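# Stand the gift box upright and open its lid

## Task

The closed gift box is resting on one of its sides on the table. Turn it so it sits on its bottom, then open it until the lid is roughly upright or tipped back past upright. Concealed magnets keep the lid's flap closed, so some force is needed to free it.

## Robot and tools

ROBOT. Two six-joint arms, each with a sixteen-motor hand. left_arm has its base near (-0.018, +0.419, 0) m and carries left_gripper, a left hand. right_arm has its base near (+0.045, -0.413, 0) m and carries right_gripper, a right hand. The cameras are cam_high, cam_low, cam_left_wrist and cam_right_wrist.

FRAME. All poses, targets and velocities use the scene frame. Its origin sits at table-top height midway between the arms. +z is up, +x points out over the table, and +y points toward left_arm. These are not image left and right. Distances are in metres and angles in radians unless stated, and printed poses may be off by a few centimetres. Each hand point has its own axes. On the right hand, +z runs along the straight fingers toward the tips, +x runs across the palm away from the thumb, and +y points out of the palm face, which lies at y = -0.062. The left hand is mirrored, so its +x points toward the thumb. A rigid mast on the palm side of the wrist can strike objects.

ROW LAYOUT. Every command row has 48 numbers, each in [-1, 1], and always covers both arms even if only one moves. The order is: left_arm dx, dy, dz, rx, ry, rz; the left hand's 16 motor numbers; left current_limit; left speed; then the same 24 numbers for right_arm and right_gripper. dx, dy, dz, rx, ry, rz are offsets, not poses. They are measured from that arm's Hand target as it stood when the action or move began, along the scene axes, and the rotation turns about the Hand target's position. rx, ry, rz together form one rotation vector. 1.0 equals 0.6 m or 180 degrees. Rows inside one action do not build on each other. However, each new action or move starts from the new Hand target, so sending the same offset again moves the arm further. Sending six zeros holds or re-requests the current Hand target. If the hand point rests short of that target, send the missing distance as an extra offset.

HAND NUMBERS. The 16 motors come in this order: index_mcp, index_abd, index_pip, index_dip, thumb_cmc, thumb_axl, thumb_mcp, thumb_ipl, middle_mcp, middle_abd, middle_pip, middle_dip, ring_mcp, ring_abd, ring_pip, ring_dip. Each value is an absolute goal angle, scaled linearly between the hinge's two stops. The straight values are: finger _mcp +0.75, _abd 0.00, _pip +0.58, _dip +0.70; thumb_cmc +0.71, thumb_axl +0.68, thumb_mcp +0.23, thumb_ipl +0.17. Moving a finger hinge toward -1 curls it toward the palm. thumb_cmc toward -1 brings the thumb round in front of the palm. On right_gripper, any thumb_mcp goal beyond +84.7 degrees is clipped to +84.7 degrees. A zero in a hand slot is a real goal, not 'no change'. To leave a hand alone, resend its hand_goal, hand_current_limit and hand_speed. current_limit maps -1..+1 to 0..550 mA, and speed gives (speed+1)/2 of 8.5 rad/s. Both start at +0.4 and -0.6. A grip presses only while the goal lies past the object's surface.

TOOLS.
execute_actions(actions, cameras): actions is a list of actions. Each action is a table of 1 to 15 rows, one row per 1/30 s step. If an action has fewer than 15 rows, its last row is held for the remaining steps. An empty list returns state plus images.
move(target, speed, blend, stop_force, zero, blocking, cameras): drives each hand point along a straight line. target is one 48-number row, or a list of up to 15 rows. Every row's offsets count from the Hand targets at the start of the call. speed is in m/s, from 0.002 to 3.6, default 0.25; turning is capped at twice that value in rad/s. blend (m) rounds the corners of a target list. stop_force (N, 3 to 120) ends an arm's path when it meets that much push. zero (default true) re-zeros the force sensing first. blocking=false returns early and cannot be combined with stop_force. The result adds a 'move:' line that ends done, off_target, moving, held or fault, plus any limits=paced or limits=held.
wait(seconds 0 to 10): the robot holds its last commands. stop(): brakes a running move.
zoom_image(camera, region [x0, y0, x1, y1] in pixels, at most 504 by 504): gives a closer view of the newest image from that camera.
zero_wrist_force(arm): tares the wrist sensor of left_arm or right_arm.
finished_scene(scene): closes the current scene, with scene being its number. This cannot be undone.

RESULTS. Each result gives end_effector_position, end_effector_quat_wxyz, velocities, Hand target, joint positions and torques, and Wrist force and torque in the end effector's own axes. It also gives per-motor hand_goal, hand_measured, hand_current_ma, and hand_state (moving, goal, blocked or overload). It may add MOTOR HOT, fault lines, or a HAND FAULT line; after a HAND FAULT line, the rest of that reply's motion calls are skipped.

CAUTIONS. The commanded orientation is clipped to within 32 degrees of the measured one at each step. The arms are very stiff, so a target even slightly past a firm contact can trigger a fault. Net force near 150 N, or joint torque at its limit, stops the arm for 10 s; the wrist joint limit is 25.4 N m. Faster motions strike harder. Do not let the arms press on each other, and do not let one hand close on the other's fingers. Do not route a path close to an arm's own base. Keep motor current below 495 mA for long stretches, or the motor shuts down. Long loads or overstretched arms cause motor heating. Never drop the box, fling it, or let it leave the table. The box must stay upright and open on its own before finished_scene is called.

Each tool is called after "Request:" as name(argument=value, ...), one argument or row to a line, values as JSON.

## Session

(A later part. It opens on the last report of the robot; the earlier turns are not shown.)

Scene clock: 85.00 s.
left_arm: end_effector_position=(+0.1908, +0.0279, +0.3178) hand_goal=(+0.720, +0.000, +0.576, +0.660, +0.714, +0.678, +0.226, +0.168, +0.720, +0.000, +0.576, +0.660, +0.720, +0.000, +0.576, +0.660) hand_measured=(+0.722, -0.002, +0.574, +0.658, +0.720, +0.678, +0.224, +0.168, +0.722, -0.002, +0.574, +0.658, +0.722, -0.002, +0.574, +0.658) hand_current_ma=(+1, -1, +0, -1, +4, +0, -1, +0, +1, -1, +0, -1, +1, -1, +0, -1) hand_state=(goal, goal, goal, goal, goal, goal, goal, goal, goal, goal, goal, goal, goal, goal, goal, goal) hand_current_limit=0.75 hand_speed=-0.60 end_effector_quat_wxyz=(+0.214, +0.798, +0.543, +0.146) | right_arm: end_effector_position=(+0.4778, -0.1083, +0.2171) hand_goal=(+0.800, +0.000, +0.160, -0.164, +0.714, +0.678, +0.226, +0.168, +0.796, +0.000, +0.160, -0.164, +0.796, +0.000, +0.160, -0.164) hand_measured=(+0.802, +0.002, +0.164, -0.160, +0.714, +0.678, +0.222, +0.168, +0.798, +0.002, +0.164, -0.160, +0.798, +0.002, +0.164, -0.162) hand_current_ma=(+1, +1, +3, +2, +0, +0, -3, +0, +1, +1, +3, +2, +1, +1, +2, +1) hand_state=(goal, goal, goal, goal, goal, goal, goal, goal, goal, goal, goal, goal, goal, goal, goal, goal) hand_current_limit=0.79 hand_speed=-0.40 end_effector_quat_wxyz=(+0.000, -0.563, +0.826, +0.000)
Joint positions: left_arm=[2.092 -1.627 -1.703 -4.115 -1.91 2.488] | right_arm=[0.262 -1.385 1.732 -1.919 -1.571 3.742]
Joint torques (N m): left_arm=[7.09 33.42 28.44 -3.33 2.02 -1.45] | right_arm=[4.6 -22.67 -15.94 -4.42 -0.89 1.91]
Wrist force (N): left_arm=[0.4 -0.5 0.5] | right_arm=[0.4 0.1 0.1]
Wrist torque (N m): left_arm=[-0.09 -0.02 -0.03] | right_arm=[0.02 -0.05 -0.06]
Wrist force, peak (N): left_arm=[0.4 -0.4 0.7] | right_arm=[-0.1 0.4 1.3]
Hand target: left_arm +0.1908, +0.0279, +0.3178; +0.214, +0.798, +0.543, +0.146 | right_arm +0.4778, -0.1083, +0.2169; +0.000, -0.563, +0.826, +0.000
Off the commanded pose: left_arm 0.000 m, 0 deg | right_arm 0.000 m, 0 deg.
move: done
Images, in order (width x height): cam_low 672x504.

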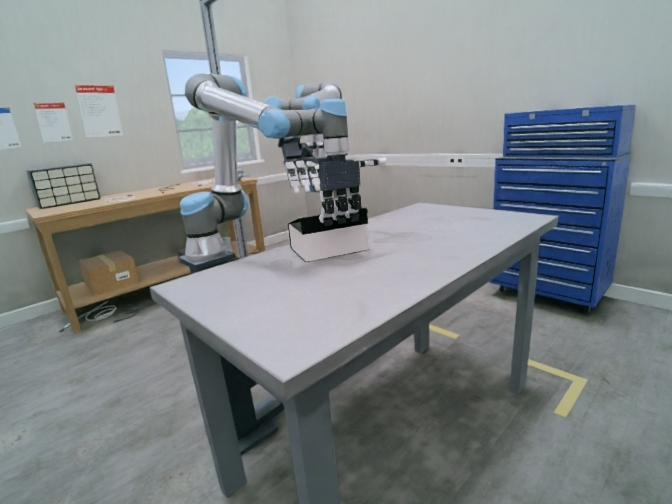

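Request:
move(
  target=[
    [0,0,0,0,0,0,0.72,0,0.576,0.66,0.714,0.678,0.226,0.168,0.72,0,0.576,0.66,0.72,0,0.576,0.66,0.75,-0.6,0.0543,-0.0217,0,0,0,0,0.753,0,0.14,-0.174,0.714,0.678,0.226,0.168,0.753,0,0.14,-0.174,0.753,0,0.14,-0.174,0.79,-0.4],
    [0,0,0,0,0,0,0.72,0,0.576,0.66,0.714,0.678,0.226,0.168,0.72,0,0.576,0.66,0.72,0,0.576,0.66,0.75,-0.6,0.0543,-0.0217,-0.128,0,0,0,0.753,0,0.14,-0.174,0.714,0.678,0.226,0.168,0.753,0,0.14,-0.174,0.753,0,0.14,-0.174,0.79,-0.4],
    [0,0,0,0,0,0,0.72,0,0.576,0.66,0.714,0.678,0.226,0.168,0.72,0,0.576,0.66,0.72,0,0.576,0.66,0.75,-0.6,0.003,-0.001,-0.128,0,0,0,0.753,0,0.14,-0.174,0.714,0.678,0.226,0.168,0.753,0,0.14,-0.174,0.753,0,0.14,-0.174,0.79,-0.4],
  ],
  speed=[0.1,0.15,0.06],
  blend=[0.015,0.015,0],
  cameras=["cam_low"],
)

Request:
zoom_image(
  camera="cam_low",
  region=[270, 190, 390, 270],
)

Scene clock: 87.33 s.
left_arm: end_effector_position=(+0.1908, +0.0279, +0.3178) hand_goal=(+0.720, +0.000, +0.576, +0.660, +0.714, +0.678, +0.226, +0.168, +0.720, +0.000, +0.576, +0.660, +0.720, +0.000, +0.576, +0.660) hand_measured=(+0.722, -0.002, +0.574, +0.658, +0.720, +0.678, +0.224, +0.168, +0.722, -0.002, +0.574, +0.658, +0.722, -0.002, +0.574, +0.658) hand_current_ma=(+1, -1, +0, -1, +4, +0, -1, +0, +1, -1, +0, -1, +1, -1, +0, -1) hand_state=(goal, goal, goal, goal, goal, goal, goal, goal, goal, goal, goal, goal, goal, goal, goal, goal) hand_current_limit=0.75 hand_speed=-0.60 end_effector_quat_wxyz=(+0.214, +0.798, +0.543, +0.146) | right_arm: end_effector_position=(+0.4795, -0.1088, +0.1402) hand_goal=(+0.754, +0.000, +0.140, -0.174, +0.714, +0.678, +0.226, +0.168, +0.754, +0.000, +0.140, -0.174, +0.754, +0.000, +0.140, -0.174) hand_measured=(+0.760, +0.002, +0.144, -0.176, +0.714, +0.678, +0.222, +0.168, +0.758, +0.002, +0.146, -0.172, +0.756, +0.002, +0.144, -0.170) hand_current_ma=(+3, +1, +2, +0, +0, +0, -3, +0, +2, +1, +3, +1, +1, +1, +2, +2) hand_state=(moving, goal, goal, goal, goal, goal, goal, goal, goal, goal, goal, goal, goal, goal, goal, goal) hand_current_limit=0.79 hand_speed=-0.40 end_effector_quat_wxyz=(+0.000, -0.563, +0.826, +0.000)
Joint positions: left_arm=[2.092 -1.627 -1.703 -4.115 -1.91 2.488] | right_arm=[0.26 -1.302 1.845 -2.114 -1.571 3.741]
Joint torques (N m): left_arm=[9.44 33.68 28.11 -3.16 2.02 -1.36] | right_arm=[-12.07 -26.86 -28.41 -0.45 2.65 -2.65]
Wrist force (N): left_arm=[0.4 -0.4 0.5] | right_arm=[-0.1 0.1 -0.1]
Wrist torque (N m): left_arm=[-0.08 -0.02 -0.03] | right_arm=[0.05 0.02 -0.06]
Wrist force, peak (N): left_arm=[0.7 -0.6 0.5] | right_arm=[-0.2 -2.1 -1.0]
Hand target: left_arm +0.1908, +0.0279, +0.3178; +0.214, +0.798, +0.543, +0.146 | right_arm +0.4796, -0.1089, +0.1401; +0.000, -0.563, +0.826, +0.000
Off the commanded pose: left_arm 0.000 m, 0 deg | right_arm 0.000 m, 0 deg.
move: done
Images, in order (width x height): cam_low 672x504.

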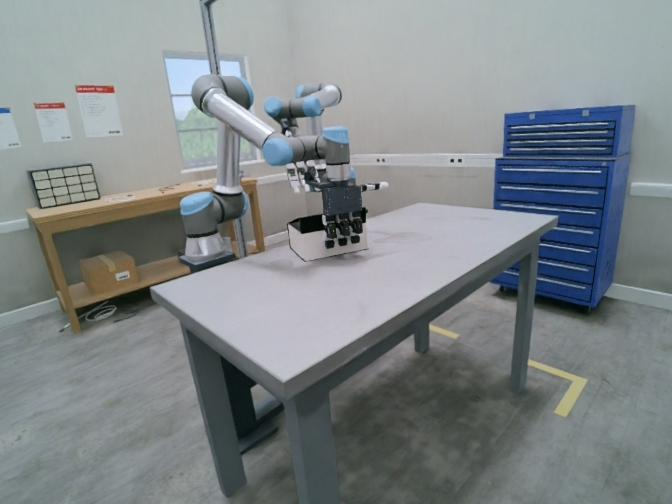

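Scaled by 4.200.

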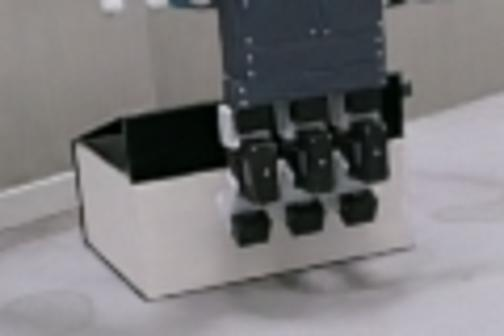

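Request:
move(
  target=[0,0,0,0,0,0,0.72,0,0.576,0.66,0.714,0.678,0.226,0.168,0.72,0,0.576,0.66,0.72,0,0.576,0.66,0.75,-0.6,-0.0015,0.0006,0.065,0,0,0,0.753,0,0.14,-0.174,0.714,0.678,0.226,0.168,0.753,0,0.14,-0.174,0.753,0,0.14,-0.174,0.79,-0.4],
  speed=0.04,
  cameras=["cam_low"],
)

Request:
zoom_image(
  camera="cam_low",
  region=[270, 190, 390, 270],
)

Scene clock: 88.83 s.
left_arm: end_effector_position=(+0.1908, +0.0279, +0.3178) hand_goal=(+0.720, +0.000, +0.576, +0.660, +0.714, +0.678, +0.226, +0.168, +0.720, +0.000, +0.576, +0.660, +0.720, +0.000, +0.576, +0.660) hand_measured=(+0.722, -0.002, +0.574, +0.658, +0.720, +0.678, +0.224, +0.168, +0.722, -0.002, +0.574, +0.658, +0.722, -0.002, +0.574, +0.658) hand_current_ma=(+1, -1, +0, -1, +4, +0, -1, +0, +1, -1, +0, -1, +1, -1, +0, -1) hand_state=(goal, goal, goal, goal, goal, goal, goal, goal, goal, goal, goal, goal, goal, goal, goal, goal) hand_current_limit=0.75 hand_speed=-0.60 end_effector_quat_wxyz=(+0.214, +0.798, +0.543, +0.146) | right_arm: end_effector_position=(+0.4787, -0.1085, +0.1793) hand_goal=(+0.754, +0.000, +0.140, -0.174, +0.714, +0.678, +0.226, +0.168, +0.754, +0.000, +0.140, -0.174, +0.754, +0.000, +0.140, -0.174) hand_measured=(+0.756, +0.002, +0.144, -0.174, +0.714, +0.678, +0.222, +0.168, +0.756, +0.002, +0.146, -0.172, +0.756, +0.002, +0.144, -0.170) hand_current_ma=(+2, +1, +2, +0, +0, +0, -3, +0, +1, +1, +3, +1, +1, +1, +2, +2) hand_state=(goal, goal, goal, goal, goal, goal, goal, goal, goal, goal, goal, goal, goal, goal, goal, goal) hand_current_limit=0.79 hand_speed=-0.40 end_effector_quat_wxyz=(+0.000, -0.563, +0.826, +0.000)
Joint positions: left_arm=[2.092 -1.627 -1.703 -4.115 -1.91 2.488] | right_arm=[0.261 -1.348 1.791 -2.014 -1.571 3.742]
Joint torques (N m): left_arm=[10.36 33.8 28.61 -3.1 1.99 -1.4] | right_arm=[9.7 -23.2 -15.05 -4.66 2.24 2.68]
Wrist force (N): left_arm=[0.4 -0.2 0.6] | right_arm=[0.3 0.2 0.0]
Wrist torque (N m): left_arm=[-0.06 -0.02 -0.04] | right_arm=[0.06 -0.02 -0.06]
Wrist force, peak (N): left_arm=[0.4 -0.5 0.8] | right_arm=[0.3 -0.8 0.5]
Hand target: left_arm +0.1908, +0.0279, +0.3178; +0.214, +0.798, +0.543, +0.146 | right_arm +0.4787, -0.1085, +0.1791; +0.000, -0.563, +0.826, +0.000
Off the commanded pose: left_arm 0.000 m, 0 deg | right_arm 0.000 m, 0 deg.
move: done
Images, in order (width x height): cam_low 672x504.

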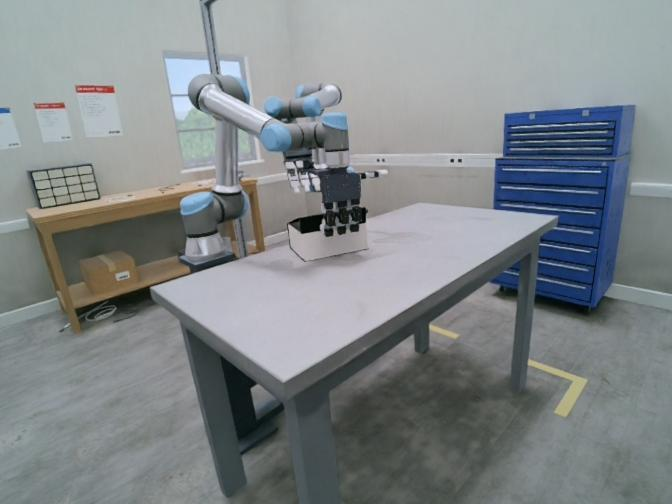

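Scaled by 4.200.

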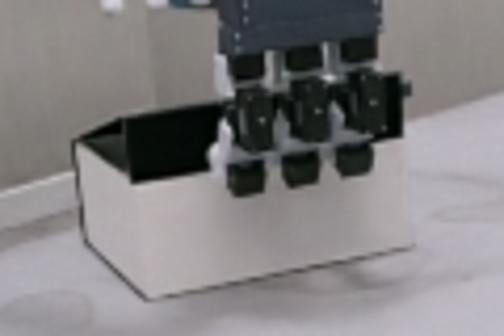

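Request:
wait(
  seconds=0.02,
  cameras=["cam_right_wrist"],
)

Request:
zoom_image(
  camera="cam_right_wrist",
  region=[160, 100, 440, 340],
)

Scene clock: 89.30 s.
left_arm: end_effector_position=(+0.1908, +0.0279, +0.3178) hand_goal=(+0.720, +0.000, +0.576, +0.660, +0.714, +0.678, +0.226, +0.168, +0.720, +0.000, +0.576, +0.660, +0.720, +0.000, +0.576, +0.660) hand_measured=(+0.722, -0.002, +0.574, +0.658, +0.720, +0.678, +0.224, +0.168, +0.722, -0.002, +0.574, +0.658, +0.722, -0.002, +0.574, +0.658) hand_current_ma=(+1, -1, +0, -1, +4, +0, -1, +0, +1, -1, +0, -1, +1, -1, +0, -1) hand_state=(goal, goal, goal, goal, goal, goal, goal, goal, goal, goal, goal, goal, goal, goal, goal, goal) hand_current_limit=0.75 hand_speed=-0.60 end_effector_quat_wxyz=(+0.214, +0.798, +0.543, +0.146) | right_arm: end_effector_position=(+0.4787, -0.1085, +0.1791) hand_goal=(+0.754, +0.000, +0.140, -0.174, +0.714, +0.678, +0.226, +0.168, +0.754, +0.000, +0.140, -0.174, +0.754, +0.000, +0.140, -0.174) hand_measured=(+0.756, +0.002, +0.144, -0.174, +0.714, +0.678, +0.222, +0.168, +0.756, +0.002, +0.146, -0.172, +0.756, +0.002, +0.144, -0.170) hand_current_ma=(+2, +1, +2, +0, +0, +0, -3, +0, +1, +1, +3, +1, +1, +1, +2, +2) hand_state=(goal, goal, goal, goal, goal, goal, goal, goal, goal, goal, goal, goal, goal, goal, goal, goal) hand_current_limit=0.79 hand_speed=-0.40 end_effector_quat_wxyz=(+0.000, -0.563, +0.826, +0.000)
Joint positions: left_arm=[2.092 -1.627 -1.703 -4.115 -1.91 2.488] | right_arm=[0.261 -1.348 1.792 -2.015 -1.571 3.742]
Joint torques (N m): left_arm=[10.66 34.23 28.29 -3.03 1.93 -1.45] | right_arm=[7.61 -22.96 -15.29 -3.75 1.57 2.3]
Wrist force (N): left_arm=[0.3 -0.4 0.5] | right_arm=[0.1 0.4 0.0]
Wrist torque (N m): left_arm=[-0.07 0.00 -0.04] | right_arm=[0.09 0.00 -0.07]
Wrist force, peak (N): left_arm=[0.5 -0.4 0.7] | right_arm=[0.5 0.4 0.2]
Hand target: left_arm +0.1908, +0.0279, +0.3178; +0.214, +0.798, +0.543, +0.146 | right_arm +0.4787, -0.1085, +0.1791; +0.000, -0.563, +0.826, +0.000
Off the commanded pose: left_arm 0.000 m, 0 deg | right_arm 0.000 m, 0 deg.
wait: 0.03 s; at rest from the start
Images, in order (width x height): cam_right_wrist 616x616.

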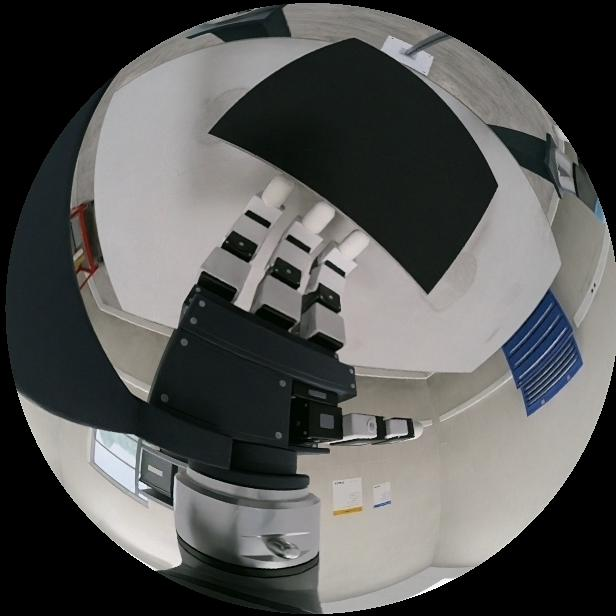

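Scaled by 1.800 from the camera's 616x616 image, which has a finer 880x880 frame.

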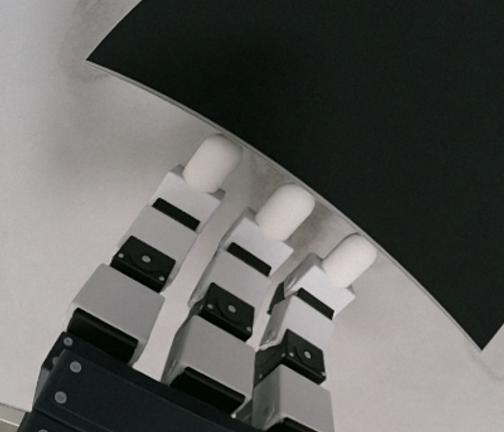

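Request:
move(
  target=[0,0,0,0,0,0,0.72,0,0.576,0.66,0.714,0.678,0.226,0.168,0.72,0,0.576,0.66,0.72,0,0.576,0.66,0.75,-0.6,0.003,-0.0012,-0.048,0,0,0,0.753,0,0.14,-0.174,0.714,0.678,0.226,0.168,0.753,0,0.14,-0.174,0.753,0,0.14,-0.174,0.79,-0.4],
  speed=0.06,
)

Request:
move(
  target=[0,0,0,0,0,0,0.72,0,0.576,0.66,0.714,0.678,0.226,0.168,0.72,0,0.576,0.66,0.72,0,0.576,0.66,0.75,-0.6,-0.0388,0.0154,0,0,0,0,0.753,0,0.14,-0.174,0.714,0.678,0.226,0.168,0.753,0,0.14,-0.174,0.753,0,0.14,-0.174,0.79,-0.4],
  speed=0.02,
  stop_force=3,
  cameras=["cam_low","cam_right_wrist"],
)

Request:
zoom_image(
  camera="cam_right_wrist",
  region=[160, 100, 440, 340],
)

Request:
zoom_image(
  camera="cam_low",
  region=[270, 190, 390, 270],
)

Scene clock: 91.23 s.
left_arm: end_effector_position=(+0.1908, +0.0279, +0.3178) hand_goal=(+0.720, +0.000, +0.576, +0.660, +0.714, +0.678, +0.226, +0.168, +0.720, +0.000, +0.576, +0.660, +0.720, +0.000, +0.576, +0.660) hand_measured=(+0.722, -0.002, +0.574, +0.658, +0.720, +0.678, +0.224, +0.168, +0.722, -0.002, +0.574, +0.658, +0.722, -0.002, +0.574, +0.658) hand_current_ma=(+1, -1, +0, -1, +4, +0, -1, +0, +1, -1, +0, -1, +1, -1, +0, -1) hand_state=(goal, goal, goal, goal, goal, goal, goal, goal, goal, goal, goal, goal, goal, goal, goal, goal) hand_current_limit=0.75 hand_speed=-0.60 end_effector_quat_wxyz=(+0.214, +0.798, +0.543, +0.146) | right_arm: end_effector_position=(+0.4804, -0.1093, +0.1503) hand_goal=(+0.754, +0.000, +0.140, -0.174, +0.714, +0.678, +0.226, +0.168, +0.754, +0.000, +0.140, -0.174, +0.754, +0.000, +0.140, -0.174) hand_measured=(+0.756, +0.002, +0.142, -0.174, +0.714, +0.678, +0.222, +0.168, +0.756, +0.002, +0.146, -0.172, +0.756, +0.002, +0.144, -0.170) hand_current_ma=(+1, +1, +1, +0, +0, +0, -3, +0, +1, +1, +3, +1, +1, +1, +2, +2) hand_state=(goal, goal, goal, goal, goal, goal, goal, goal, goal, goal, goal, goal, goal, goal, goal, goal) hand_current_limit=0.79 hand_speed=-0.40 end_effector_quat_wxyz=(+0.000, -0.563, +0.826, +0.000)
Joint positions: left_arm=[2.092 -1.627 -1.703 -4.115 -1.91 2.488] | right_arm=[0.259 -1.313 1.829 -2.087 -1.571 3.739]
Joint torques (N m): left_arm=[12.78 33.94 28.58 -2.96 1.9 -1.35] | right_arm=[-9 -41.3 -28.81 -0.4 -1.96 -1.87]
Wrist force (N): left_arm=[0.2 -0.4 0.8] | right_arm=[0.2 -0.1 0.1]
Wrist torque (N m): left_arm=[-0.10 0.02 -0.05] | right_arm=[0.00 -0.01 0.05]
Wrist force, peak (N): left_arm=[0.2 -0.4 0.8] | right_arm=[0.2 0.4 1.2]
Hand target: left_arm +0.1908, +0.0279, +0.3178; +0.214, +0.798, +0.543, +0.146 | right_arm +0.4805, -0.1093, +0.1503; +0.000, -0.563, +0.826, +0.000
Off the commanded pose: left_arm 0.000 m, 0 deg | right_arm 0.000 m, 0 deg.
move: done

Scene clock: 93.53 s.
left_arm: end_effector_position=(+0.1908, +0.0279, +0.3178) hand_goal=(+0.720, +0.000, +0.576, +0.660, +0.714, +0.678, +0.226, +0.168, +0.720, +0.000, +0.576, +0.660, +0.720, +0.000, +0.576, +0.660) hand_measured=(+0.722, -0.002, +0.574, +0.658, +0.720, +0.678, +0.224, +0.168, +0.722, -0.002, +0.574, +0.658, +0.722, -0.002, +0.574, +0.658) hand_current_ma=(+1, -1, +0, -1, +4, +0, -1, +0, +1, -1, +0, -1, +1, -1, +0, -1) hand_state=(goal, goal, goal, goal, goal, goal, goal, goal, goal, goal, goal, goal, goal, goal, goal, goal) hand_current_limit=0.75 hand_speed=-0.60 end_effector_quat_wxyz=(+0.214, +0.798, +0.543, +0.146) | right_arm: end_effector_position=(+0.4572, -0.1000, +0.1503) hand_goal=(+0.754, +0.000, +0.140, -0.174, +0.714, +0.678, +0.226, +0.168, +0.754, +0.000, +0.140, -0.174, +0.754, +0.000, +0.140, -0.174) hand_measured=(+0.760, +0.002, +0.142, -0.176, +0.714, +0.678, +0.222, +0.168, +0.756, +0.002, +0.146, -0.172, +0.756, +0.002, +0.144, -0.172) hand_current_ma=(+4, +1, +1, -1, +0, +0, -3, +0, +2, +1, +3, +0, +1, +1, +2, +1) hand_state=(goal, goal, goal, goal, goal, goal, goal, goal, goal, goal, goal, goal, goal, goal, goal, goal) hand_current_limit=0.79 hand_speed=-0.40 end_effector_quat_wxyz=(+0.000, -0.563, +0.826, +0.000)
Joint positions: left_arm=[2.092 -1.627 -1.703 -4.115 -1.91 2.488] | right_arm=[0.285 -1.349 1.876 -2.098 -1.571 3.766]
Joint torques (N m): left_arm=[12.66 34.47 27.88 -3.06 1.93 -1.47] | right_arm=[-11.66 -22.85 -29.25 -0.22 -2.82 -2.58]
Wrist force (N): left_arm=[0.3 -0.2 0.6] | right_arm=[0.3 -0.1 -0.1]
Wrist torque (N m): left_arm=[-0.05 0.00 -0.05] | right_arm=[0.07 -0.02 -0.08]
Wrist force, peak (N): left_arm=[0.5 -0.3 0.8] | right_arm=[0.2 -2.0 -0.8]
Hand target: left_arm +0.1908, +0.0279, +0.3178; +0.214, +0.798, +0.543, +0.146 | right_arm +0.4572, -0.1000, +0.1503; +0.000, -0.563, +0.826, +0.000
Off the commanded pose: left_arm 0.000 m, 0 deg | right_arm 0.000 m, 0 deg.
move: done
Images, in order (width x height): cam_low 672x504, cam_right_wrist 616x616.

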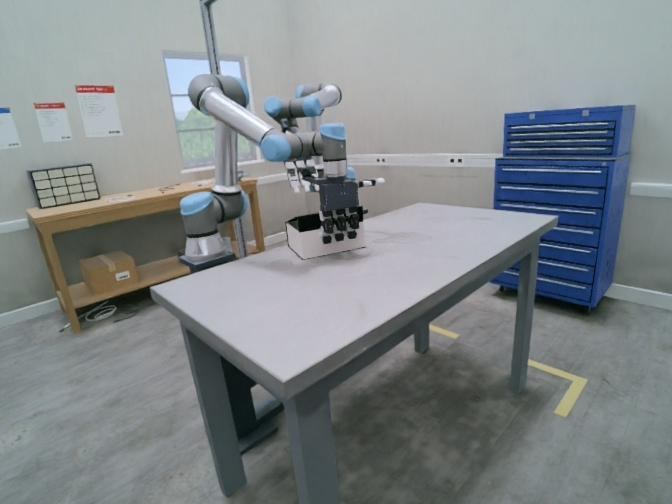

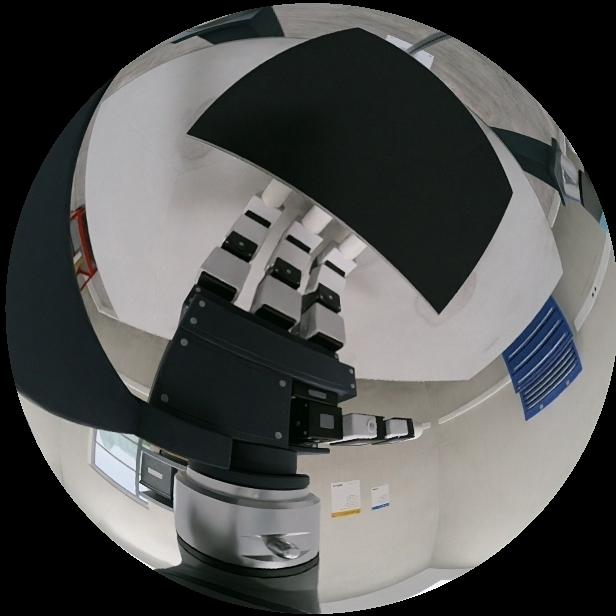

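Scaled by 1.800 from the camera's 616x616 image, which has a finer 880x880 frame.

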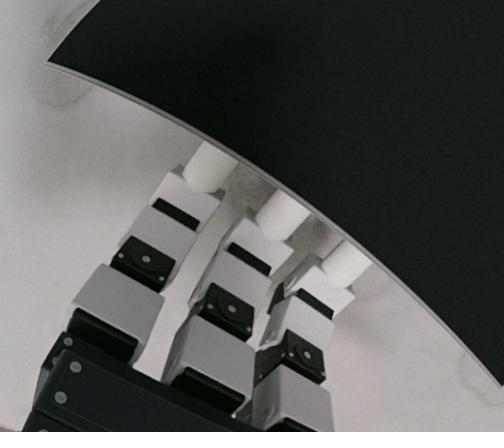

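Scaled by 4.200.

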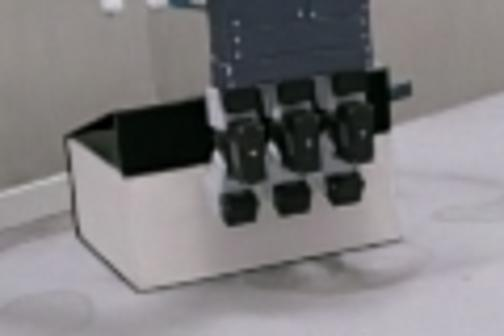

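Request:
move(
  target=[0,0,0,0,0,0,0.72,0,0.576,0.66,0.714,0.678,0.226,0.168,0.72,0,0.576,0.66,0.72,0,0.576,0.66,0.75,-0.6,0,0,0.055,0,0,0,0.753,0,0.14,-0.174,0.714,0.678,0.226,0.168,0.753,0,0.14,-0.174,0.753,0,0.14,-0.174,0.79,-0.4],
  speed=0.04,
  cameras=["cam_low","cam_right_wrist"],
)

Request:
zoom_image(
  camera="cam_right_wrist",
  region=[160, 100, 440, 340],
)

Request:
zoom_image(
  camera="cam_low",
  region=[270, 190, 390, 270],
)

Scene clock: 94.97 s.
left_arm: end_effector_position=(+0.1908, +0.0279, +0.3178) hand_goal=(+0.720, +0.000, +0.576, +0.660, +0.714, +0.678, +0.226, +0.168, +0.720, +0.000, +0.576, +0.660, +0.720, +0.000, +0.576, +0.660) hand_measured=(+0.722, -0.002, +0.574, +0.658, +0.720, +0.678, +0.224, +0.168, +0.722, -0.002, +0.574, +0.658, +0.722, -0.002, +0.574, +0.658) hand_current_ma=(+1, -1, +0, -1, +4, +0, -1, +0, +1, -1, +0, -1, +1, -1, +0, -1) hand_state=(goal, goal, goal, goal, goal, goal, goal, goal, goal, goal, goal, goal, goal, goal, goal, goal) hand_current_limit=0.75 hand_speed=-0.60 end_effector_quat_wxyz=(+0.214, +0.798, +0.543, +0.146) | right_arm: end_effector_position=(+0.4572, -0.1000, +0.1835) hand_goal=(+0.754, +0.000, +0.140, -0.174, +0.714, +0.678, +0.226, +0.168, +0.754, +0.000, +0.140, -0.174, +0.754, +0.000, +0.140, -0.174) hand_measured=(+0.756, +0.002, +0.142, -0.176, +0.714, +0.678, +0.222, +0.168, +0.756, +0.002, +0.146, -0.172, +0.756, +0.002, +0.144, -0.172) hand_current_ma=(+2, +1, +1, +0, +0, +0, -3, +0, +1, +1, +3, +0, +1, +1, +2, +1) hand_state=(goal, goal, goal, goal, goal, goal, goal, goal, goal, goal, goal, goal, goal, goal, goal, goal) hand_current_limit=0.79 hand_speed=-0.40 end_effector_quat_wxyz=(+0.000, -0.563, +0.826, +0.000) end_effector_velocity=(-0.001, +0.000, -0.001) end_effector_angular_velocity=(+0.000, -0.002, +0.000)
Joint positions: left_arm=[2.092 -1.627 -1.703 -4.115 -1.91 2.488] | right_arm=[0.285 -1.387 1.827 -2.012 -1.571 3.766]
Joint velocities: left_arm=[within noise] | right_arm=[0 -0.002 0.004 -0.005 0 0]
Joint torques (N m): left_arm=[12.61 33.77 27.68 -3.14 1.89 -1.37] | right_arm=[-10.62 -21.72 -11.45 -4.47 -1.79 -2.55]
Wrist force (N): left_arm=[0.2 -0.3 0.5] | right_arm=[0.2 0.3 -0.1]
Wrist torque (N m): left_arm=[-0.05 0.01 -0.06] | right_arm=[0.07 -0.02 -0.07]
Wrist force, peak (N): left_arm=[0.3 -0.6 0.7] | right_arm=[0.3 -0.1 1.1]
Hand target: left_arm +0.1908, +0.0279, +0.3178; +0.214, +0.798, +0.543, +0.146 | right_arm +0.4572, -0.1000, +0.1833; +0.000, -0.563, +0.826, +0.000
Off the commanded pose: left_arm 0.000 m, 0 deg | right_arm 0.000 m, 0 deg.
move: done
Images, in order (width x height): cam_low 672x504, cam_right_wrist 616x616.

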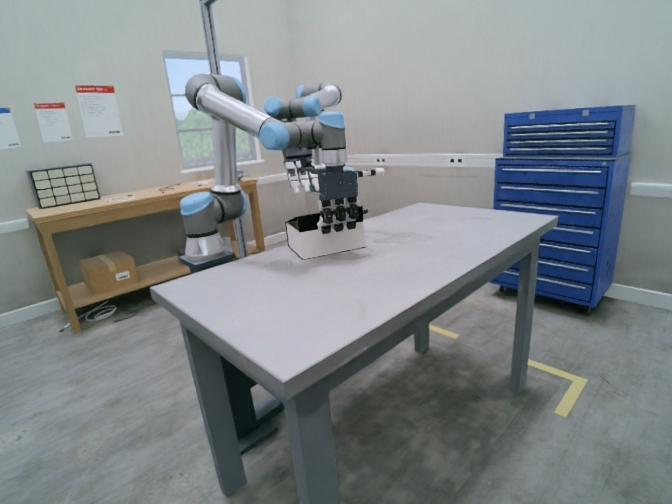

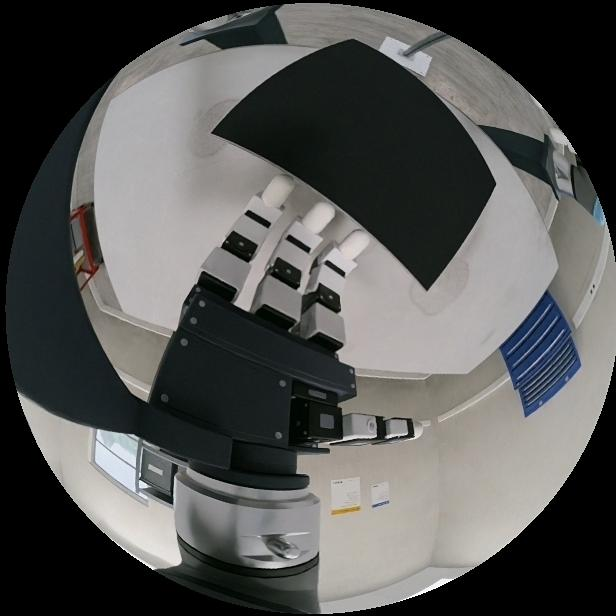

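Scaled by 1.800 from the camera's 616x616 image, which has a finer 880x880 frame.

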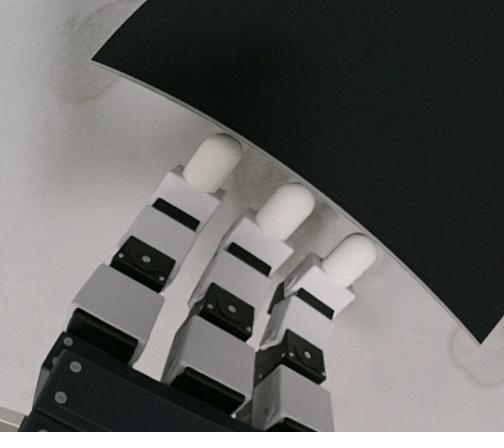

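Scaled by 4.200.

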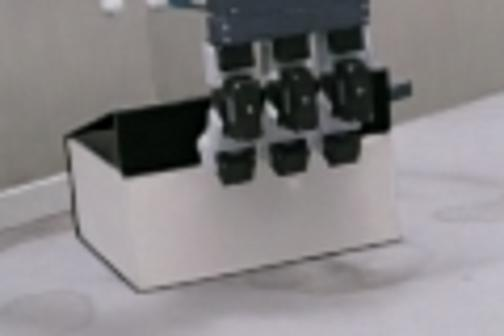

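Request:
move(
  target=[0,0,0,0,0,0,0.72,0,0.576,0.66,0.714,0.678,0.226,0.168,0.72,0,0.576,0.66,0.72,0,0.576,0.66,0.75,-0.6,0.031,-0.0123,-0.02,0,0,0,0.753,0,0.14,-0.174,0.714,0.678,0.226,0.168,0.753,0,0.14,-0.174,0.753,0,0.14,-0.174,0.79,-0.4],
  speed=0.1,
  cameras=["cam_high","cam_left_wrist"],
)

Request:
zoom_image(
  camera="cam_high",
  region=[140, 210, 340, 400],
)

Request:
zoom_image(
  camera="cam_left_wrist",
  region=[180, 60, 480, 290],
)

Scene clock: 97.47 s.
left_arm: end_effector_position=(+0.1908, +0.0279, +0.3178) hand_goal=(+0.720, +0.000, +0.576, +0.660, +0.714, +0.678, +0.226, +0.168, +0.720, +0.000, +0.576, +0.660, +0.720, +0.000, +0.576, +0.660) hand_measured=(+0.722, -0.002, +0.574, +0.658, +0.720, +0.678, +0.224, +0.168, +0.722, -0.002, +0.574, +0.658, +0.722, -0.002, +0.574, +0.658) hand_current_ma=(+1, -1, +0, -1, +4, +0, -1, +0, +1, -1, +0, -1, +1, -1, +0, -1) hand_state=(goal, goal, goal, goal, goal, goal, goal, goal, goal, goal, goal, goal, goal, goal, goal, goal) hand_current_limit=0.75 hand_speed=-0.60 end_effector_quat_wxyz=(+0.214, +0.798, +0.543, +0.146) | right_arm: end_effector_position=(+0.4760, -0.1075, +0.1714) hand_goal=(+0.754, +0.000, +0.140, -0.174, +0.714, +0.678, +0.226, +0.168, +0.754, +0.000, +0.140, -0.174, +0.754, +0.000, +0.140, -0.174) hand_measured=(+0.756, +0.002, +0.142, -0.176, +0.714, +0.678, +0.222, +0.168, +0.756, +0.002, +0.146, -0.172, +0.756, +0.002, +0.144, -0.172) hand_current_ma=(+1, +1, +1, +0, +0, +0, -3, +0, +1, +1, +3, +0, +1, +1, +2, +1) hand_state=(goal, goal, goal, goal, goal, goal, goal, goal, goal, goal, goal, goal, goal, goal, goal, goal) hand_current_limit=0.79 hand_speed=-0.40 end_effector_quat_wxyz=(+0.000, -0.563, +0.826, +0.000)
Joint positions: left_arm=[2.092 -1.627 -1.703 -4.115 -1.91 2.488] | right_arm=[0.264 -1.344 1.809 -2.036 -1.571 3.744]
Joint torques (N m): left_arm=[13.56 34.14 27.86 -3.12 1.87 -1.4] | right_arm=[9.93 -38.98 -14.2 -0.43 -1.99 2.51]
Wrist force (N): left_arm=[0.1 -0.3 0.7] | right_arm=[-0.1 0.4 0.2]
Wrist torque (N m): left_arm=[-0.08 0.03 -0.06] | right_arm=[0.07 0.02 0.03]
Wrist force, peak (N): left_arm=[0.5 -0.6 0.6] | right_arm=[0.4 0.9 -0.3]
Hand target: left_arm +0.1908, +0.0279, +0.3178; +0.214, +0.798, +0.543, +0.146 | right_arm +0.4758, -0.1074, +0.1713; +0.000, -0.563, +0.826, +0.000
Off the commanded pose: left_arm 0.000 m, 0 deg | right_arm 0.000 m, 0 deg.
move: done
Images, in order (width x height): cam_high 672x504, cam_left_wrist 616x616.

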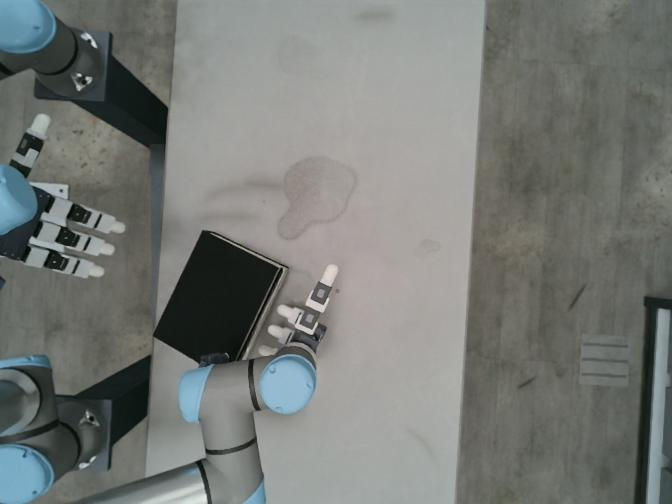

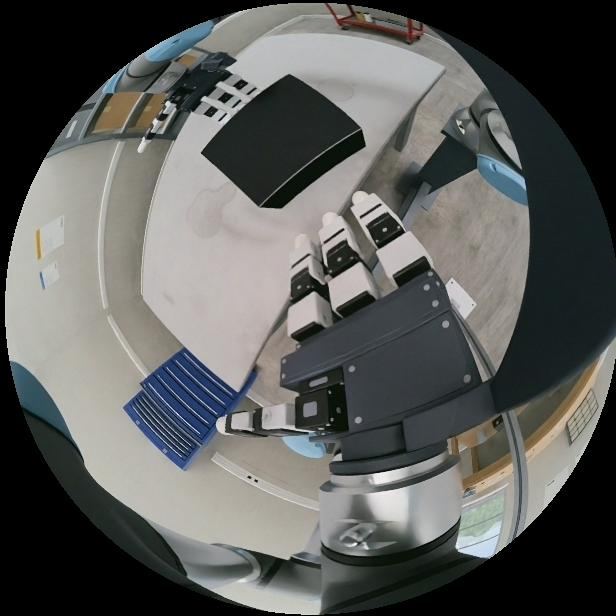

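Scaled by 2.520.

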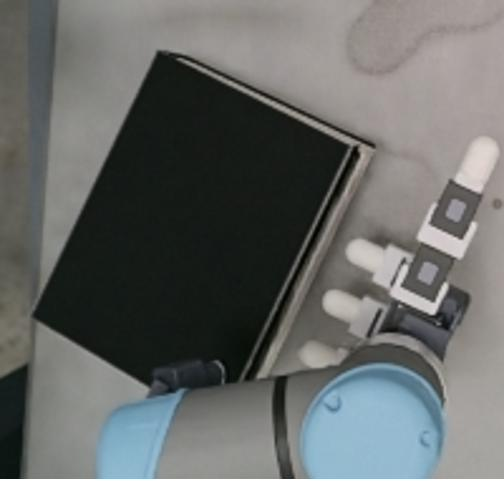

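Scaled by 1.680 from the camera's 616x616 image, which has a finer 880x880 frame.

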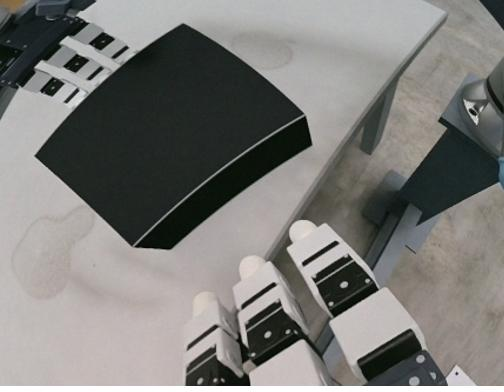

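Request:
wait(
  seconds=0.02,
  cameras=["cam_low"],
)

Request:
zoom_image(
  camera="cam_low",
  region=[280, 205, 370, 265],
)

Request:
zoom_image(
  camera="cam_low",
  region=[282, 210, 327, 240],
)

Scene clock: 99.13 s.
left_arm: end_effector_position=(+0.1908, +0.0279, +0.3178) hand_goal=(+0.720, +0.000, +0.576, +0.660, +0.714, +0.678, +0.226, +0.168, +0.720, +0.000, +0.576, +0.660, +0.720, +0.000, +0.576, +0.660) hand_measured=(+0.722, -0.002, +0.574, +0.658, +0.720, +0.678, +0.224, +0.168, +0.722, -0.002, +0.574, +0.658, +0.722, -0.002, +0.574, +0.658) hand_current_ma=(+1, -1, +0, -1, +4, +0, -1, +0, +1, -1, +0, -1, +1, -1, +0, -1) hand_state=(goal, goal, goal, goal, goal, goal, goal, goal, goal, goal, goal, goal, goal, goal, goal, goal) hand_current_limit=0.75 hand_speed=-0.60 end_effector_quat_wxyz=(+0.214, +0.798, +0.543, +0.146) | right_arm: end_effector_position=(+0.4758, -0.1074, +0.1713) hand_goal=(+0.754, +0.000, +0.140, -0.174, +0.714, +0.678, +0.226, +0.168, +0.754, +0.000, +0.140, -0.174, +0.754, +0.000, +0.140, -0.174) hand_measured=(+0.756, +0.002, +0.142, -0.176, +0.714, +0.678, +0.222, +0.168, +0.756, +0.002, +0.146, -0.172, +0.756, +0.002, +0.144, -0.172) hand_current_ma=(+1, +1, +1, +0, +0, +0, -3, +0, +1, +1, +3, +0, +1, +1, +2, +1) hand_state=(goal, goal, goal, goal, goal, goal, goal, goal, goal, goal, goal, goal, goal, goal, goal, goal) hand_current_limit=0.79 hand_speed=-0.40 end_effector_quat_wxyz=(+0.000, -0.563, +0.826, +0.000)
Joint positions: left_arm=[2.092 -1.627 -1.703 -4.115 -1.91 2.488] | right_arm=[0.264 -1.344 1.809 -2.036 -1.571 3.745]
Joint torques (N m): left_arm=[13.06 33.6 27.84 -2.93 1.75 -1.24] | right_arm=[10.83 -39.89 -14.28 -0.36 -1.44 2.83]
Wrist force (N): left_arm=[0.5 -0.2 0.4] | right_arm=[0.2 0.1 0.2]
Wrist torque (N m): left_arm=[-0.03 -0.04 -0.03] | right_arm=[0.02 -0.03 0.01]
Wrist force, peak (N): left_arm=[0.5 -0.5 0.7] | right_arm=[0.3 0.6 -0.1]
Hand target: left_arm +0.1908, +0.0279, +0.3178; +0.214, +0.798, +0.543, +0.146 | right_arm +0.4758, -0.1074, +0.1713; +0.000, -0.563, +0.826, +0.000
Off the commanded pose: left_arm 0.000 m, 0 deg | right_arm 0.000 m, 0 deg.
wait: 0.03 s; at rest from the start
Images, in order (width x height): cam_low 672x504.

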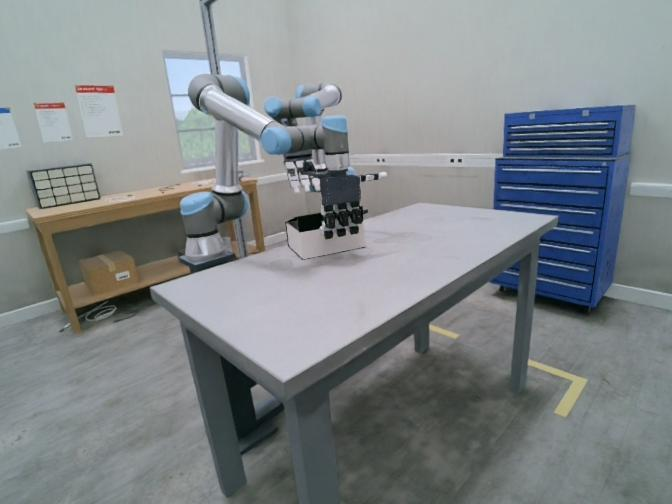

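Scaled by 5.600.

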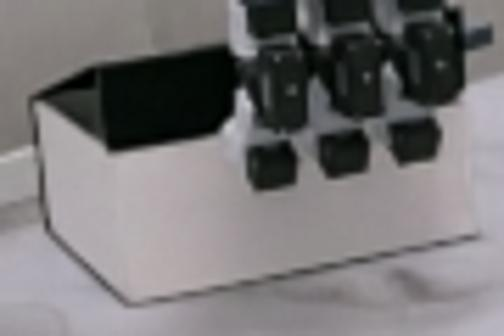

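Scaled by 11.200.

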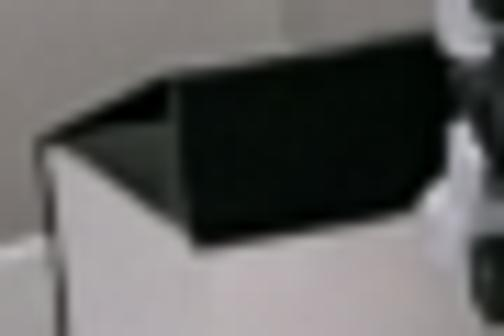

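Request:
move(
  target=[
    [0,0,0,0,0,0,0.72,0,0.576,0.66,0.714,0.678,0.226,0.168,0.72,0,0.576,0.66,0.72,0,0.576,0.66,0.75,-0.6,0.005,-0.002,-0.094,0,0,0,0.753,0,0.14,-0.174,0.714,0.678,0.226,0.168,0.753,0,0.14,-0.174,0.753,0,0.14,-0.174,0.79,-0.4],
    [0,0,0,0,0,0,0.72,0,0.576,0.66,0.714,0.678,0.226,0.168,0.72,0,0.576,0.66,0.72,0,0.576,0.66,0.75,-0.6,-0.0248,0.0099,-0.094,0,0,0,0.753,0,0.14,-0.174,0.714,0.678,0.226,0.168,0.753,0,0.14,-0.174,0.753,0,0.14,-0.174,0.79,-0.4],
  ],
  speed=[0.12,0.05],
  blend=[0.01,0],
)

Request:
execute_actions(
  actions=[
    [[0,0,0,0,0,0,0.72,0,0.576,0.66,0.714,0.678,0.226,0.168,0.72,0,0.576,0.66,0.72,0,0.576,0.66,0.75,-0.6,-0.0062,0.0025,0,0,0,0,0.753,0,0.14,-0.174,0.714,0.678,0.226,0.168,0.753,0,0.14,-0.174,0.753,0,0.14,-0.174,0.79,-0.4]],
  ],
)

Request:
execute_actions(
  actions=[
    [[0,0,0,0,0,0,0.72,0,0.576,0.66,0.714,0.678,0.226,0.168,0.72,0,0.576,0.66,0.72,0,0.576,0.66,0.75,-0.6,-0.0062,0.0025,0,0,0,0,0.753,0,0.14,-0.174,0.714,0.678,0.226,0.168,0.753,0,0.14,-0.174,0.753,0,0.14,-0.174,0.79,-0.4]],
  ],
  cameras=["cam_low","cam_right_wrist"],
)

Request:
zoom_image(
  camera="cam_low",
  region=[280, 205, 370, 265],
)

Request:
zoom_image(
  camera="cam_right_wrist",
  region=[160, 100, 440, 340],
)

Scene clock: 101.93 s.
left_arm: end_effector_position=(+0.1908, +0.0279, +0.3178) hand_goal=(+0.720, +0.000, +0.576, +0.660, +0.714, +0.678, +0.226, +0.168, +0.720, +0.000, +0.576, +0.660, +0.720, +0.000, +0.576, +0.660) hand_measured=(+0.722, -0.002, +0.574, +0.658, +0.720, +0.678, +0.224, +0.168, +0.722, -0.002, +0.574, +0.658, +0.722, -0.002, +0.574, +0.658) hand_current_ma=(+1, -1, +0, -1, +4, +0, -1, +0, +1, -1, +0, -1, +1, -1, +0, -1) hand_state=(goal, goal, goal, goal, goal, goal, goal, goal, goal, goal, goal, goal, goal, goal, goal, goal) hand_current_limit=0.75 hand_speed=-0.60 end_effector_quat_wxyz=(+0.214, +0.798, +0.543, +0.146) | right_arm: end_effector_position=(+0.4608, -0.1013, +0.1150) hand_goal=(+0.754, +0.000, +0.140, -0.174, +0.714, +0.678, +0.226, +0.168, +0.754, +0.000, +0.140, -0.174, +0.754, +0.000, +0.140, -0.174) hand_measured=(+0.756, +0.002, +0.142, -0.176, +0.714, +0.678, +0.222, +0.168, +0.756, +0.002, +0.144, -0.172, +0.756, +0.002, +0.144, -0.172) hand_current_ma=(+1, +1, +1, +0, +0, +0, -3, +0, +1, +1, +3, +0, +1, +1, +2, +1) hand_state=(goal, goal, goal, goal, goal, goal, goal, goal, goal, goal, goal, goal, goal, goal, goal, goal) hand_current_limit=0.79 hand_speed=-0.40 end_effector_quat_wxyz=(+0.000, -0.563, +0.826, +0.000) end_effector_velocity=(+0.003, -0.001, +0.001) end_effector_angular_velocity=(+0.001, -0.003, +0.001)
Joint positions: left_arm=[2.092 -1.627 -1.703 -4.115 -1.91 2.488] | right_arm=[0.281 -1.296 1.913 -2.189 -1.571 3.762]
Joint velocities: left_arm=[within noise] | right_arm=[-0.003 0.003 -0.006 0 0 -0.005]
Joint torques (N m): left_arm=[12.71 34.06 27.71 -2.96 1.91 -1.3] | right_arm=[-11.33 -24.73 -29.62 -0.96 -1.84 -2.36]
Wrist force (N): left_arm=[0.2 -0.2 0.4] | right_arm=[0.2 0.3 0.2]
Wrist torque (N m): left_arm=[-0.04 0.01 -0.06] | right_arm=[0.05 -0.01 -0.07]
Wrist force, peak (N): left_arm=[0.5 -0.4 0.7] | right_arm=[0.0 0.2 -1.4]
Hand target: left_arm +0.1908, +0.0279, +0.3178; +0.214, +0.798, +0.543, +0.146 | right_arm +0.4609, -0.1015, +0.1149; +0.000, -0.563, +0.826, +0.000
Off the commanded pose: left_arm 0.000 m, 0 deg | right_arm 0.000 m, 0 deg.
move: done; blend cut to 0.0096 m at target 1

Scene clock: 102.63 s.
left_arm: end_effector_position=(+0.1908, +0.0279, +0.3178) hand_goal=(+0.720, +0.000, +0.576, +0.660, +0.714, +0.678, +0.226, +0.168, +0.720, +0.000, +0.576, +0.660, +0.720, +0.000, +0.576, +0.660) hand_measured=(+0.722, -0.002, +0.574, +0.658, +0.720, +0.678, +0.224, +0.168, +0.722, -0.002, +0.574, +0.658, +0.722, -0.002, +0.574, +0.658) hand_current_ma=(+1, -1, +0, -1, +4, +0, -1, +0, +1, -1, +0, -1, +1, -1, +0, -1) hand_state=(goal, goal, goal, goal, goal, goal, goal, goal, goal, goal, goal, goal, goal, goal, goal, goal) hand_current_limit=0.75 hand_speed=-0.60 end_effector_quat_wxyz=(+0.214, +0.798, +0.543, +0.146) | right_arm: end_effector_position=(+0.4572, -0.1000, +0.1149) hand_goal=(+0.754, +0.000, +0.140, -0.174, +0.714, +0.678, +0.226, +0.168, +0.754, +0.000, +0.140, -0.174, +0.754, +0.000, +0.140, -0.174) hand_measured=(+0.758, +0.002, +0.142, -0.176, +0.714, +0.678, +0.222, +0.168, +0.756, +0.002, +0.144, -0.172, +0.756, +0.002, +0.144, -0.172) hand_current_ma=(+2, +1, +1, -1, +0, +0, -3, +0, +1, +1, +3, +0, +1, +1, +2, +1) hand_state=(goal, goal, goal, goal, goal, goal, goal, goal, goal, goal, goal, goal, goal, goal, goal, goal) hand_current_limit=0.79 hand_speed=-0.40 end_effector_quat_wxyz=(+0.000, -0.563, +0.826, +0.000)
Joint positions: left_arm=[2.092 -1.627 -1.703 -4.115 -1.91 2.488] | right_arm=[0.285 -1.301 1.92 -2.19 -1.571 3.766]
Joint torques (N m): left_arm=[13.14 33.5 28 -2.97 1.88 -1.48] | right_arm=[-12.95 -23.99 -28.03 -0.3 -1.34 -2.64]
Wrist force (N): left_arm=[0.3 -0.1 0.7] | right_arm=[0.2 0.2 -0.1]
Wrist torque (N m): left_arm=[-0.06 0.00 -0.05] | right_arm=[0.05 -0.02 -0.03]
Wrist force, peak (N): left_arm=[0.5 -0.3 0.8] | right_arm=[0.3 -1.7 0.0]
Hand target: left_arm +0.1908, +0.0279, +0.3178; +0.214, +0.798, +0.543, +0.146 | right_arm +0.4572, -0.1000, +0.1149; +0.000, -0.563, +0.826, +0.000
Off the commanded pose: left_arm 0.000 m, 0 deg | right_arm 0.000 m, 0 deg.
Step readings (end_effector_position of left_arm | right_arm):
0: (+0.1908, +0.0279, +0.3178) | (+0.4608, -0.1013, +0.1150)
1: (+0.1908, +0.0279, +0.3178) | (+0.4608, -0.1013, +0.1150)
2: (+0.1908, +0.0279, +0.3178) | (+0.4597, -0.1010, +0.1149)
4: (+0.1908, +0.0279, +0.3178) | (+0.4574, -0.1001, +0.1149)
8: (+0.1908, +0.0279, +0.3178) | (+0.4569, -0.0998, +0.1149)
15: (+0.1908, +0.0279, +0.3178) | (+0.4571, -0.0999, +0.1150)

Scene clock: 103.33 s.
left_arm: end_effector_position=(+0.1908, +0.0279, +0.3178) hand_goal=(+0.720, +0.000, +0.576, +0.660, +0.714, +0.678, +0.226, +0.168, +0.720, +0.000, +0.576, +0.660, +0.720, +0.000, +0.576, +0.660) hand_measured=(+0.722, -0.002, +0.574, +0.658, +0.720, +0.678, +0.224, +0.168, +0.722, -0.002, +0.574, +0.658, +0.722, -0.002, +0.574, +0.658) hand_current_ma=(+1, -1, +0, -1, +4, +0, -1, +0, +1, -1, +0, -1, +1, -1, +0, -1) hand_state=(goal, goal, goal, goal, goal, goal, goal, goal, goal, goal, goal, goal, goal, goal, goal, goal) hand_current_limit=0.75 hand_speed=-0.60 end_effector_quat_wxyz=(+0.214, +0.798, +0.543, +0.146) | right_arm: end_effector_position=(+0.4535, -0.0985, +0.1149) hand_goal=(+0.754, +0.000, +0.140, -0.174, +0.714, +0.678, +0.226, +0.168, +0.754, +0.000, +0.140, -0.174, +0.754, +0.000, +0.140, -0.174) hand_measured=(+0.758, +0.002, +0.142, -0.176, +0.714, +0.678, +0.222, +0.168, +0.756, +0.002, +0.144, -0.174, +0.756, +0.002, +0.144, -0.172) hand_current_ma=(+2, +1, +1, -1, +0, +0, -3, +0, +1, +1, +3, +0, +1, +1, +2, +1) hand_state=(goal, goal, goal, goal, goal, goal, goal, goal, goal, goal, goal, goal, goal, goal, goal, goal) hand_current_limit=0.79 hand_speed=-0.40 end_effector_quat_wxyz=(+0.000, -0.563, +0.826, +0.000)
Joint positions: left_arm=[2.092 -1.627 -1.703 -4.115 -1.91 2.488] | right_arm=[0.29 -1.307 1.928 -2.192 -1.571 3.771]
Joint torques (N m): left_arm=[13.21 33.4 28.33 -2.84 1.8 -1.3] | right_arm=[-12.85 -23.48 -28.14 -0.16 -0.99 -2.75]
Wrist force (N): left_arm=[0.5 -0.4 0.6] | right_arm=[0.1 -0.1 -0.1]
Wrist torque (N m): left_arm=[-0.08 -0.03 -0.03] | right_arm=[0.03 -0.01 -0.04]
Wrist force, peak (N): left_arm=[0.5 -0.4 0.6] | right_arm=[0.4 -3.1 -0.3]
Hand target: left_arm +0.1908, +0.0279, +0.3178; +0.214, +0.798, +0.543, +0.146 | right_arm +0.4535, -0.0985, +0.1149; +0.000, -0.563, +0.826, +0.000
Off the commanded pose: left_arm 0.000 m, 0 deg | right_arm 0.000 m, 0 deg.
Step readings (end_effector_position of left_arm | right_arm):
0: (+0.1908, +0.0279, +0.3178) | (+0.4572, -0.1000, +0.1149)
1: (+0.1908, +0.0279, +0.3178) | (+0.4571, -0.1000, +0.1149)
2: (+0.1908, +0.0279, +0.3178) | (+0.4562, -0.0997, +0.1149)
4: (+0.1908, +0.0279, +0.3178) | (+0.4538, -0.0987, +0.1149)
8: (+0.1908, +0.0279, +0.3178) | (+0.4532, -0.0984, +0.1149)
15: (+0.1908, +0.0279, +0.3178) | (+0.4534, -0.0984, +0.1150)
Images, in order (width x height): cam_low 672x504, cam_right_wrist 616x616.

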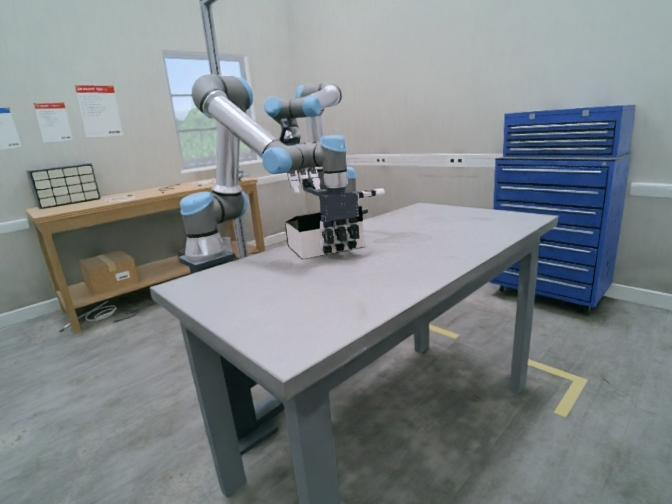

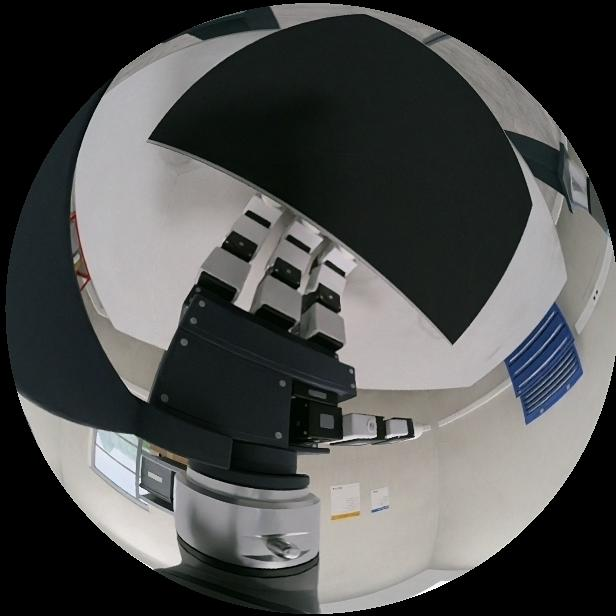

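Scaled by 5.600.

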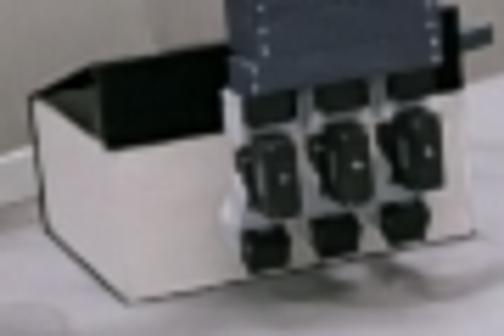

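Scaled by 1.800 from the camera's 616x616 image, which has a finer 880x880 frame.

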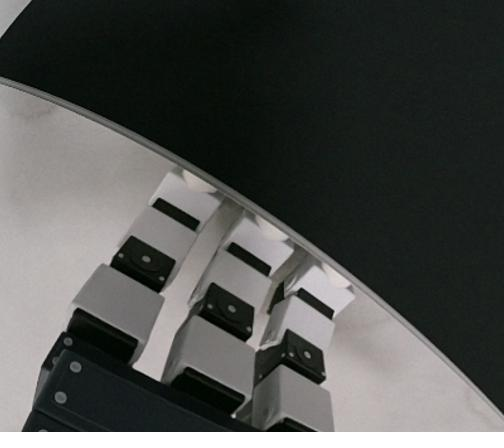

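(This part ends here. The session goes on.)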